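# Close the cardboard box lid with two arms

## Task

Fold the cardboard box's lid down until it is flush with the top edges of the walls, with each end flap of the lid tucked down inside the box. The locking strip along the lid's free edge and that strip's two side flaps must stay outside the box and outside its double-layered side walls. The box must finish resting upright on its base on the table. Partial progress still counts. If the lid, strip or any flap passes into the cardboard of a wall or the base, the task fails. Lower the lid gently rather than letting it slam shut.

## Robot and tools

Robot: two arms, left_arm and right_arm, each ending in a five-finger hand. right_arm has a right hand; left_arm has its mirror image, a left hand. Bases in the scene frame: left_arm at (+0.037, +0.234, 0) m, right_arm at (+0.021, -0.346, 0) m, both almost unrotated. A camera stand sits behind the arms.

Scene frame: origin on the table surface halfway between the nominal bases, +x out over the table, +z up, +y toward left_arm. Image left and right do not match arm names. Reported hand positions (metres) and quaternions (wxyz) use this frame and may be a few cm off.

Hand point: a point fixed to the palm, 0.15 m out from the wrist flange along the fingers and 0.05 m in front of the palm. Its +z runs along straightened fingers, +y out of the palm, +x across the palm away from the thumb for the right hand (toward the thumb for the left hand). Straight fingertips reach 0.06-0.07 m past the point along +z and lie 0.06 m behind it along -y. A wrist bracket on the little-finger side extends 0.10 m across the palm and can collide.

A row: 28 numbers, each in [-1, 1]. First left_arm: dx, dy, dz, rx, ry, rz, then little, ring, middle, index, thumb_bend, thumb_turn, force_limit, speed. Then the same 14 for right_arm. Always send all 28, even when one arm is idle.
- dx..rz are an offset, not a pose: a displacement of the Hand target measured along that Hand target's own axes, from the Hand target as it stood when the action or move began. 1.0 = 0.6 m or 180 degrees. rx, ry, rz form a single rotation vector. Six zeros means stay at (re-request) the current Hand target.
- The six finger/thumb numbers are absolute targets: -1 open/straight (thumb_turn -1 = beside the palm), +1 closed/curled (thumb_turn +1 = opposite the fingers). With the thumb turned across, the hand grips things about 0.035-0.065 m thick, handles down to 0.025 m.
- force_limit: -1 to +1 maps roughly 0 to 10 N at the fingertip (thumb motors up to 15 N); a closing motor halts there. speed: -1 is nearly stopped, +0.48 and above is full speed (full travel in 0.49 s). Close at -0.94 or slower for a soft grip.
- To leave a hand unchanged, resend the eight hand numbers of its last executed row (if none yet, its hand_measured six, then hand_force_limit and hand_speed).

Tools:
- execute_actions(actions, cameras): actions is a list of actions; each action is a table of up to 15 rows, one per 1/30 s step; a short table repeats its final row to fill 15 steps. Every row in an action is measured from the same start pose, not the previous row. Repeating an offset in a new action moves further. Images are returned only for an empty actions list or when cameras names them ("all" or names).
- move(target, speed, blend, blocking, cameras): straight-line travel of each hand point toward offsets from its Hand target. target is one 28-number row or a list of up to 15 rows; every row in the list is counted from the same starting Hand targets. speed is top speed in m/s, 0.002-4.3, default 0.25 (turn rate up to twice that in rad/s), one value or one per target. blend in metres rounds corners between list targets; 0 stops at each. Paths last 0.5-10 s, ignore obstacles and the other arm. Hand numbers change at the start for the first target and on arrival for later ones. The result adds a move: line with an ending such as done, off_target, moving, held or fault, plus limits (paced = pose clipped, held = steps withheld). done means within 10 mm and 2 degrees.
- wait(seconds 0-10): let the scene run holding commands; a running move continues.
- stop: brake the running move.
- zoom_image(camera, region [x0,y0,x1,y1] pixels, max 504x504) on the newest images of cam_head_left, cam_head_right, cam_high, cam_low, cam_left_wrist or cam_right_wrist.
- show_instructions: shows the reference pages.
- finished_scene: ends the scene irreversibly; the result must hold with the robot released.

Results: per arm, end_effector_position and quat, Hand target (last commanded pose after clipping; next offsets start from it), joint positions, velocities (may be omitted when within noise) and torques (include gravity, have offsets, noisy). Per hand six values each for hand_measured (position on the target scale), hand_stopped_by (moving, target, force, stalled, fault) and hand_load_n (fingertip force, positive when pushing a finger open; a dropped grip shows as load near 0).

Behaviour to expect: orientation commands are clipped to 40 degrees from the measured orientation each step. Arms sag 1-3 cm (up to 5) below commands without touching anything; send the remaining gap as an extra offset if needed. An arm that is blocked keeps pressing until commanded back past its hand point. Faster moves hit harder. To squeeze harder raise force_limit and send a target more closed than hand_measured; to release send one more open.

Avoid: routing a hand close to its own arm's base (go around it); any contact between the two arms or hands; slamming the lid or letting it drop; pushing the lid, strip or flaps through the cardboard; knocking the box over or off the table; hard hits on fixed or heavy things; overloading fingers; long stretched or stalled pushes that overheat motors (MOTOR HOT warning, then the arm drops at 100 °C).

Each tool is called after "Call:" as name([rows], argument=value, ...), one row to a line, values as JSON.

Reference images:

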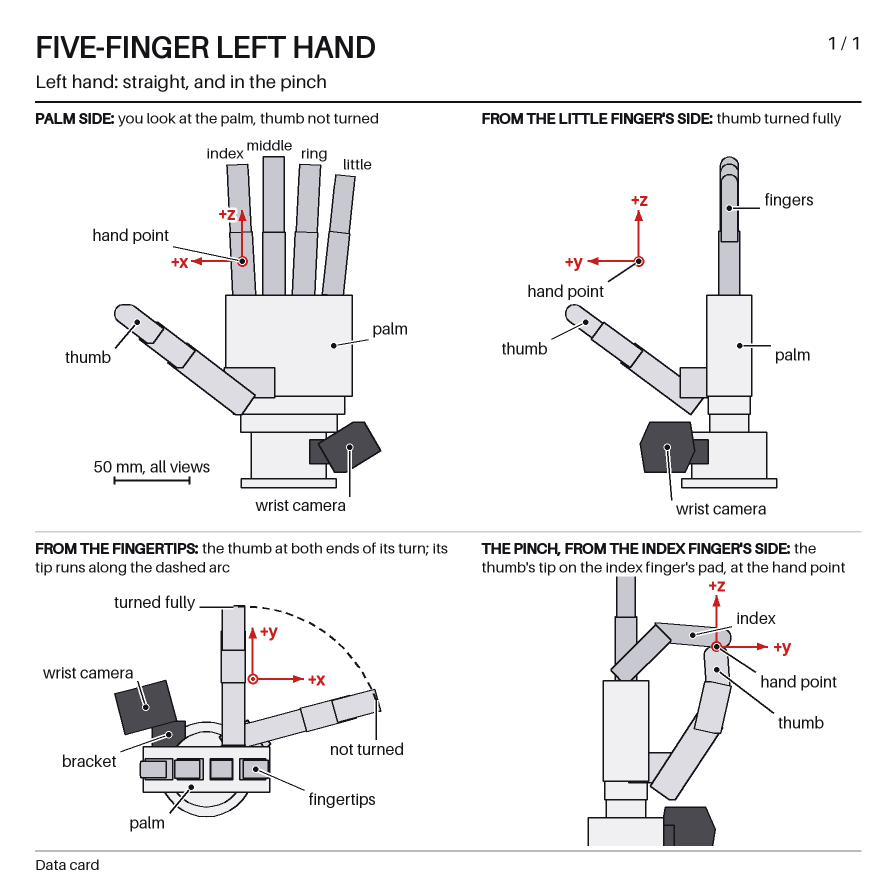

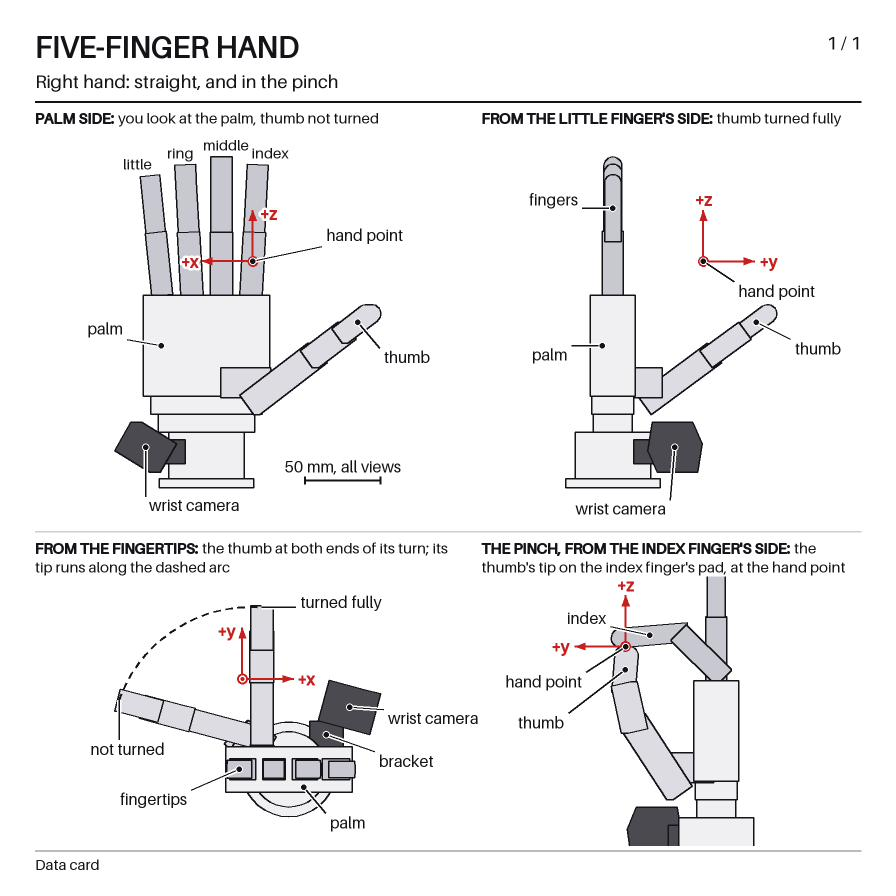

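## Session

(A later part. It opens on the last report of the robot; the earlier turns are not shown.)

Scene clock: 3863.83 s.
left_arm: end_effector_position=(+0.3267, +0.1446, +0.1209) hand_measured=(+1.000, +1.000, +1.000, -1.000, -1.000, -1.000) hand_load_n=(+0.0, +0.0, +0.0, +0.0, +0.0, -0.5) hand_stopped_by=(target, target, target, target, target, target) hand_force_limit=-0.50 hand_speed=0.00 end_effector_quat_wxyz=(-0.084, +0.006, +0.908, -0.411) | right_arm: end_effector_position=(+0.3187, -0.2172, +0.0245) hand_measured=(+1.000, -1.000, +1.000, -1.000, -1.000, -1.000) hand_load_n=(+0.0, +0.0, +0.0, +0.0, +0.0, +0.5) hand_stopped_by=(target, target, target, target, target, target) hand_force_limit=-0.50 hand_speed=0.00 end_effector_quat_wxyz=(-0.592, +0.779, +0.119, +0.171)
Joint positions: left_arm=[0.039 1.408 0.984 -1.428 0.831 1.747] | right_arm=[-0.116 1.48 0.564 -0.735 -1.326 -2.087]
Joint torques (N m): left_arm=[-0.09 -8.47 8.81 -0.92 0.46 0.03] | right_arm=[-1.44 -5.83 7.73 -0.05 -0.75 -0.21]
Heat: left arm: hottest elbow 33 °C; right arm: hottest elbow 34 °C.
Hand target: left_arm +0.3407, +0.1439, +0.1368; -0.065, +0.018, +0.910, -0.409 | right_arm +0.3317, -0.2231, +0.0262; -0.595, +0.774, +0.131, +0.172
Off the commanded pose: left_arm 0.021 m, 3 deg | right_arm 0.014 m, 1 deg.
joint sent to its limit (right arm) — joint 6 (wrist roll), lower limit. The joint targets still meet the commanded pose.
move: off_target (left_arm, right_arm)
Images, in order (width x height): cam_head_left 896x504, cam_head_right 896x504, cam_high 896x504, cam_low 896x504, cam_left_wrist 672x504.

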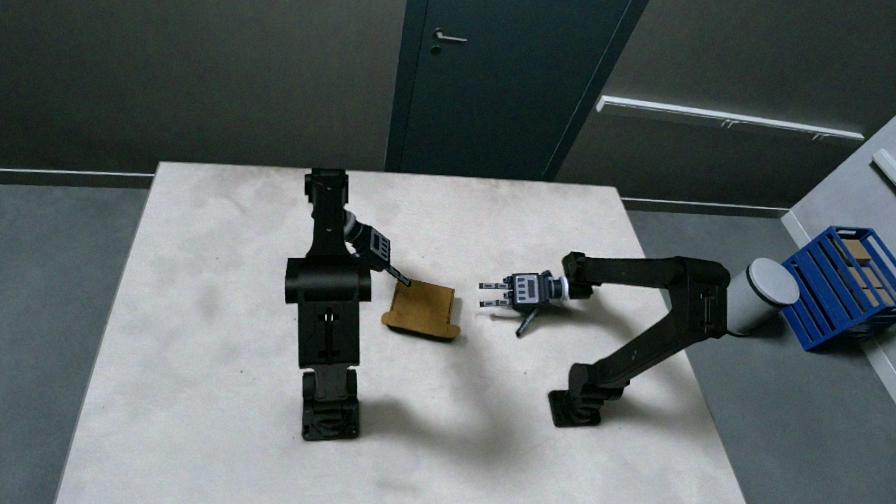

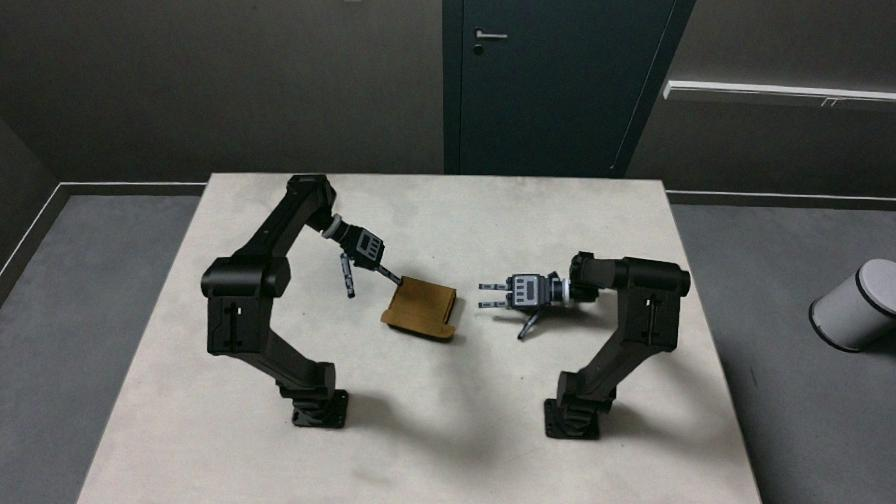

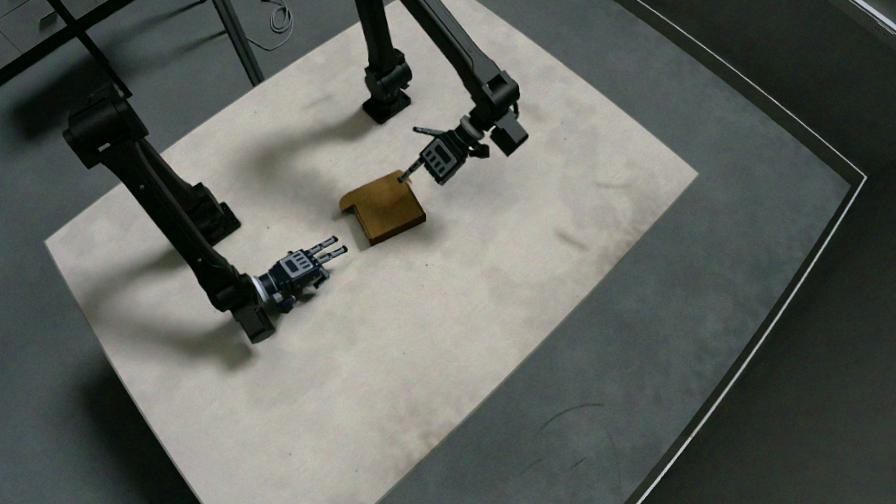

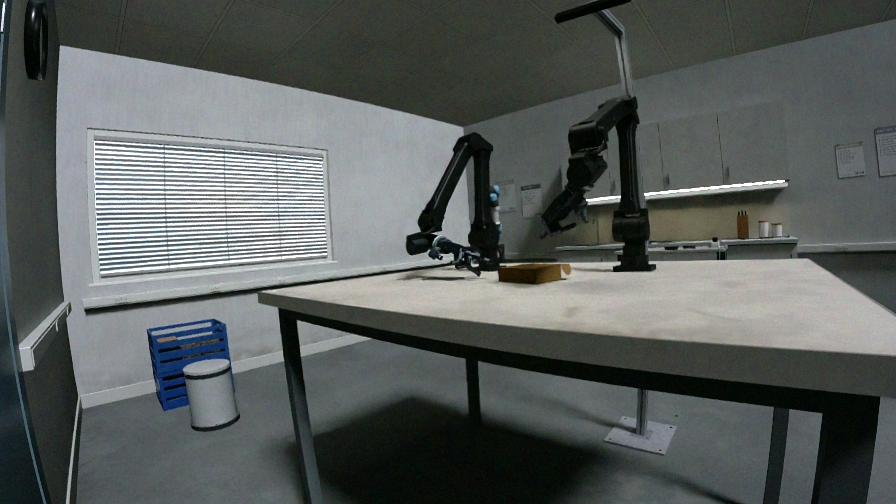

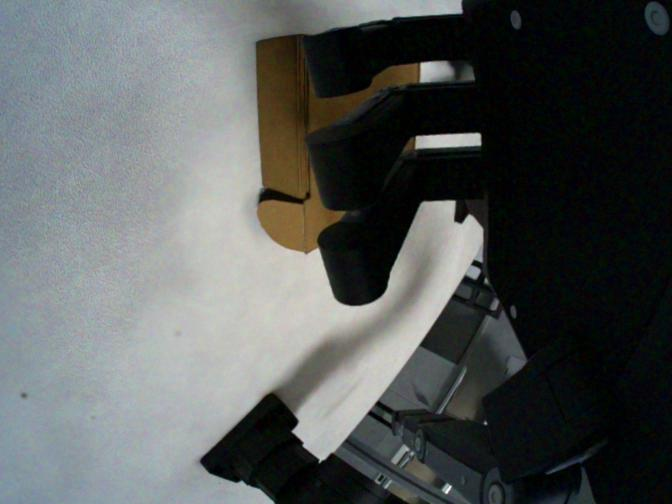

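Call:
move(target=[0.0175,-0.1245,-0.1095,0,0,0,1,1,1,-1,-1,-1,-0.5,0,0,0,0,0,0,0,1,-1,1,-1,-1,-1,-0.5,0], speed=0.12, cameras=["all"])

Call:
zoom_image(camera="cam_low", region=[490, 245, 580, 295])

Call:
zoom_image(camera="cam_head_left", region=[375, 260, 465, 340])

Call:
zoom_image(camera="cam_high", region=[330, 150, 440, 250])

Call:
zoom_image(camera="cam_left_wrist", region=[180, 0, 420, 200])

Call:
zoom_image(camera="cam_right_wrist", region=[180, 40, 400, 240])

Scene clock: 3910.83 s.
left_arm: end_effector_position=(+0.3316, +0.1449, +0.2183) hand_measured=(+1.000, +1.000, +1.000, -1.000, -1.000, -1.000) hand_load_n=(+0.0, +0.0, +0.0, +0.0, +0.0, +0.0) hand_stopped_by=(target, target, target, target, target, target) hand_force_limit=-0.50 hand_speed=0.00 end_effector_quat_wxyz=(-0.081, +0.008, +0.908, -0.411) | right_arm: end_effector_position=(+0.3187, -0.2172, +0.0245) hand_measured=(+1.000, -1.000, +1.000, -1.000, -1.000, -1.000) hand_load_n=(+0.0, +0.0, +0.0, +0.0, +0.0, +0.0) hand_stopped_by=(target, target, target, target, target, target) hand_force_limit=-0.50 hand_speed=0.00 end_effector_quat_wxyz=(-0.592, +0.779, +0.119, +0.171)
Joint positions: left_arm=[0.039 1.339 1.186 -1.69 0.83 1.747] | right_arm=[-0.116 1.48 0.564 -0.735 -1.326 -2.087]
Joint torques (N m): left_arm=[-0.32 -8.18 9.48 -0.9 0.41 -0.07] | right_arm=[-1.49 -5.95 7.77 -0.05 -0.75 -0.21]
Heat: left arm: hottest elbow 35 °C; right arm: hottest elbow 34 °C.
Hand target: left_arm +0.3406, +0.1439, +0.2367; -0.065, +0.018, +0.910, -0.409 | right_arm +0.3317, -0.2231, +0.0262; -0.595, +0.774, +0.131, +0.172
Off the commanded pose: left_arm 0.021 m, 2 deg | right_arm 0.014 m, 1 deg.
joint sent to its limit (left arm) — joint 4 (wrist pitch), lower limit. The joint targets still meet the commanded pose.
joint sent to its limit (right arm) — joint 6 (wrist roll), lower limit. The joint targets still meet the commanded pose.
move: off_target (left_arm, right_arm)

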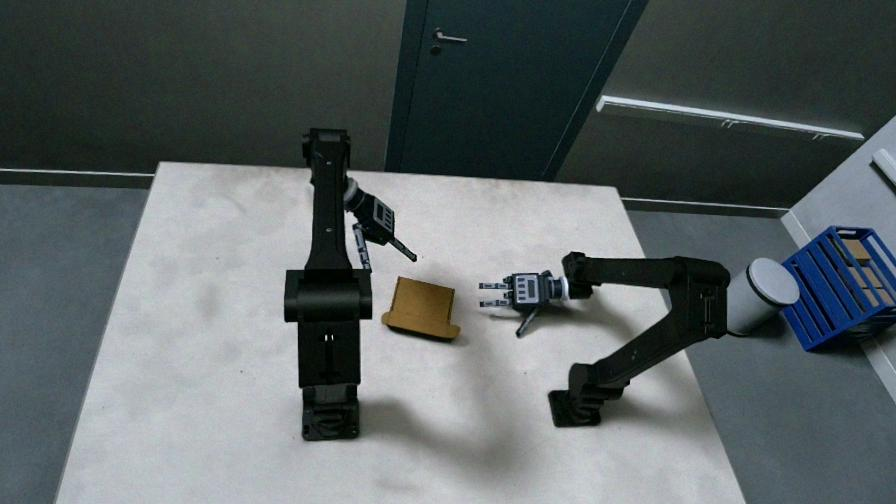

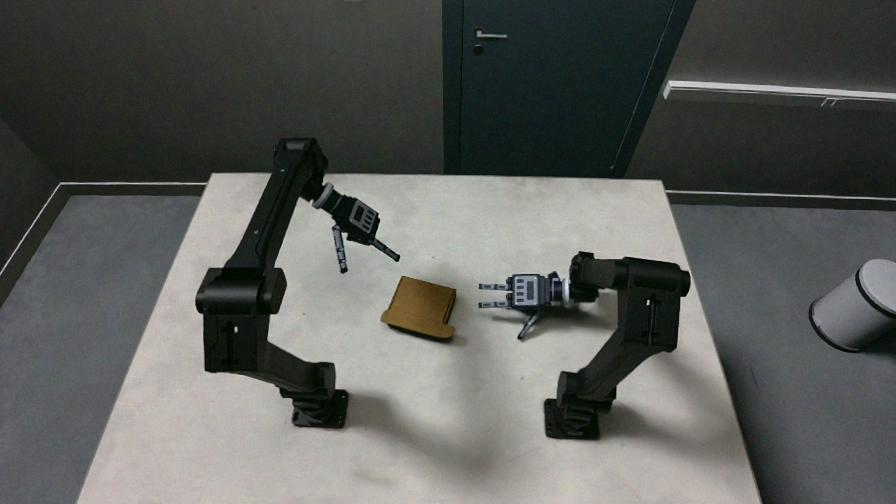

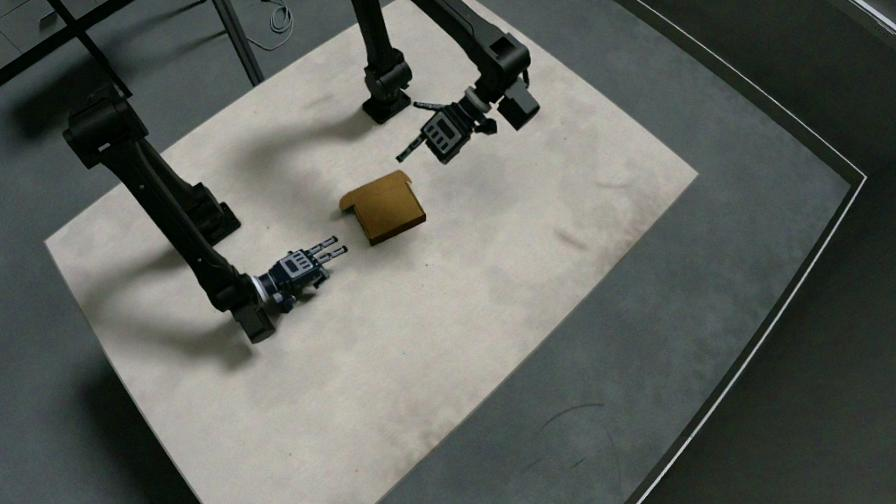

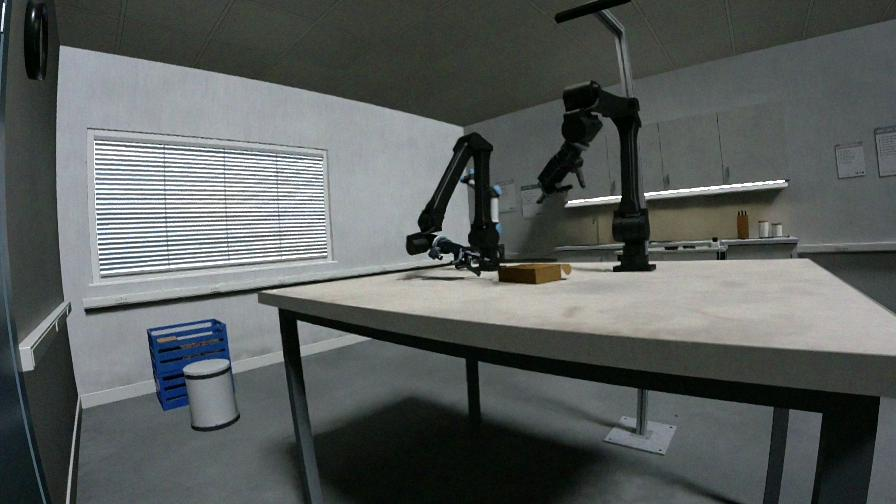

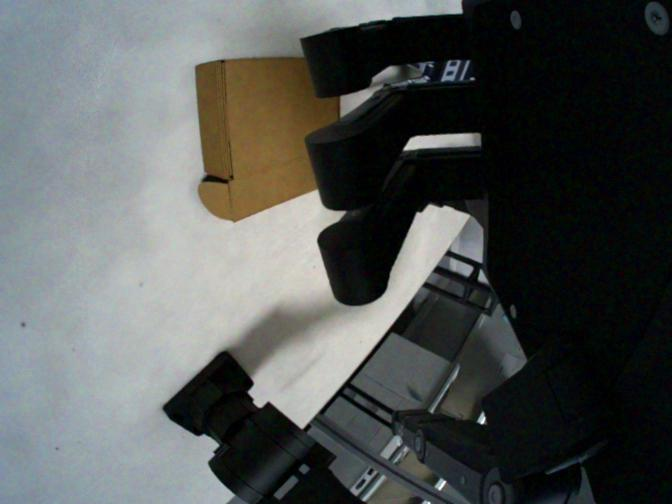

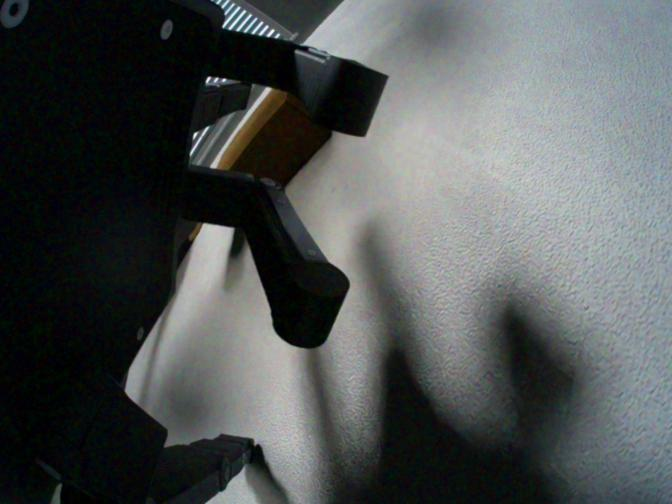

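Scaled by 5.600 from the camera's 896x504 image, which has a finer 1280x720 frame.

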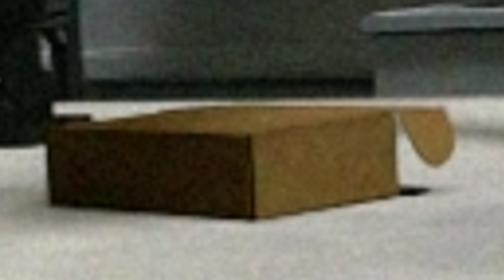

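Scaled by 5.600 from the camera's 896x504 image, which has a finer 1280x720 frame.

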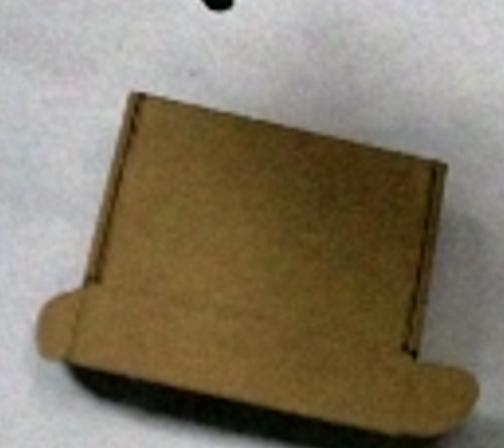

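Scaled by 4.582 from the camera's 896x504 image, which has a finer 1280x720 frame.

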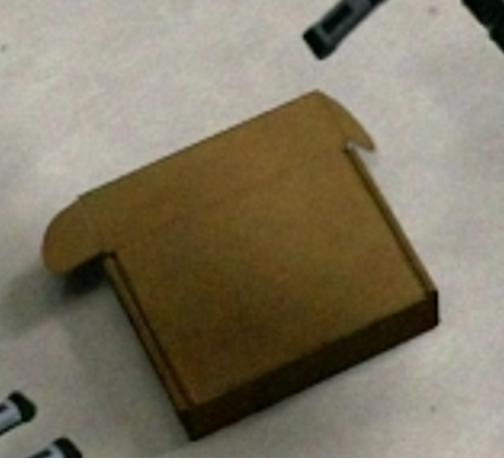

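Scaled by 2.100 from the camera's 672x504 image, which has a finer 960x720 frame.

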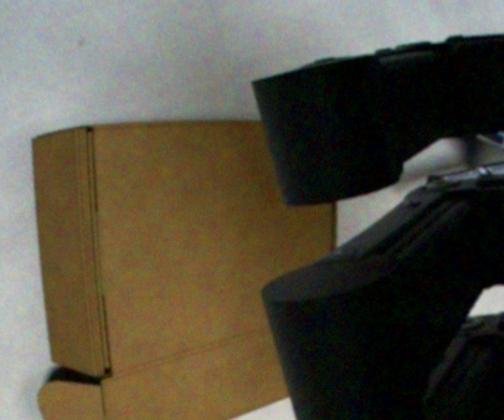

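Scaled by 2.291 from the camera's 672x504 image, which has a finer 960x720 frame.

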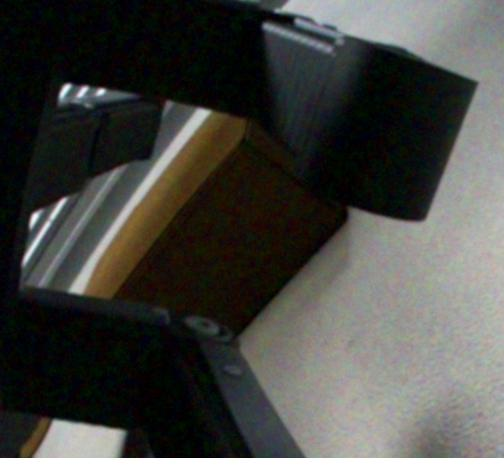

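Call:
zoom_image(camera="cam_left_wrist", region=[190, 130, 260, 230])

Call:
zoom_image(camera="cam_right_wrist", region=[210, 80, 330, 200])

Call:
zoom_image(camera="cam_low", region=[495, 255, 545, 290])

Scaled by 5.040 from the camera's 672x504 image, which has a finer 960x720 frame.

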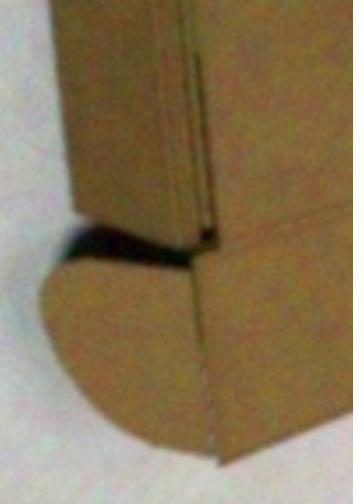

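Scaled by 4.200 from the camera's 672x504 image, which has a finer 960x720 frame.

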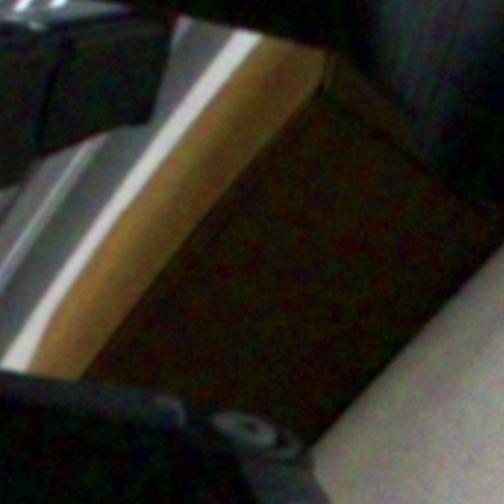

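Scaled by 10.080 from the camera's 896x504 image, which has a finer 1280x720 frame.

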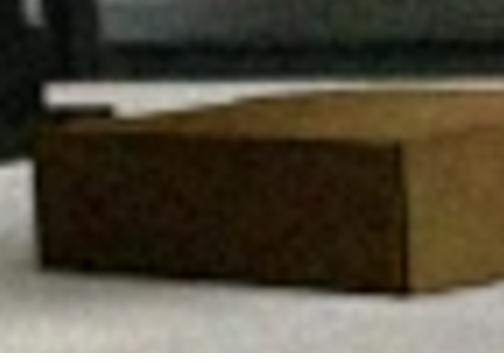

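Call:
zoom_image(camera="cam_low", region=[495, 255, 530, 275])

Call:
zoom_image(camera="cam_low", region=[525, 255, 575, 285])

Scaled by 14.400 from the camera's 896x504 image, which has a finer 1280x720 frame.

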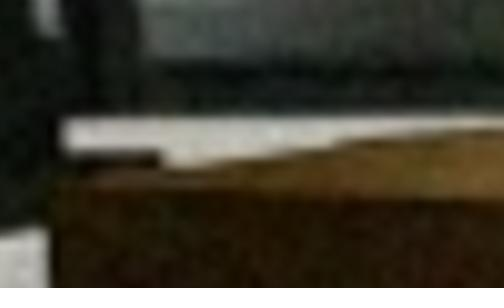

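Scaled by 10.080 from the camera's 896x504 image, which has a finer 1280x720 frame.

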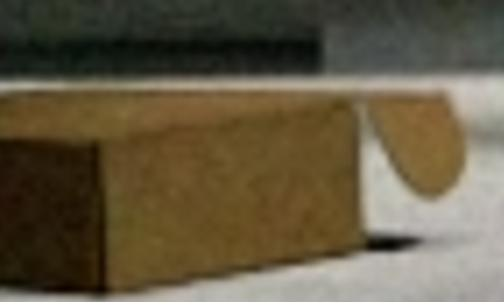

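Call:
finished_scene()

The scene is finished: the task was done.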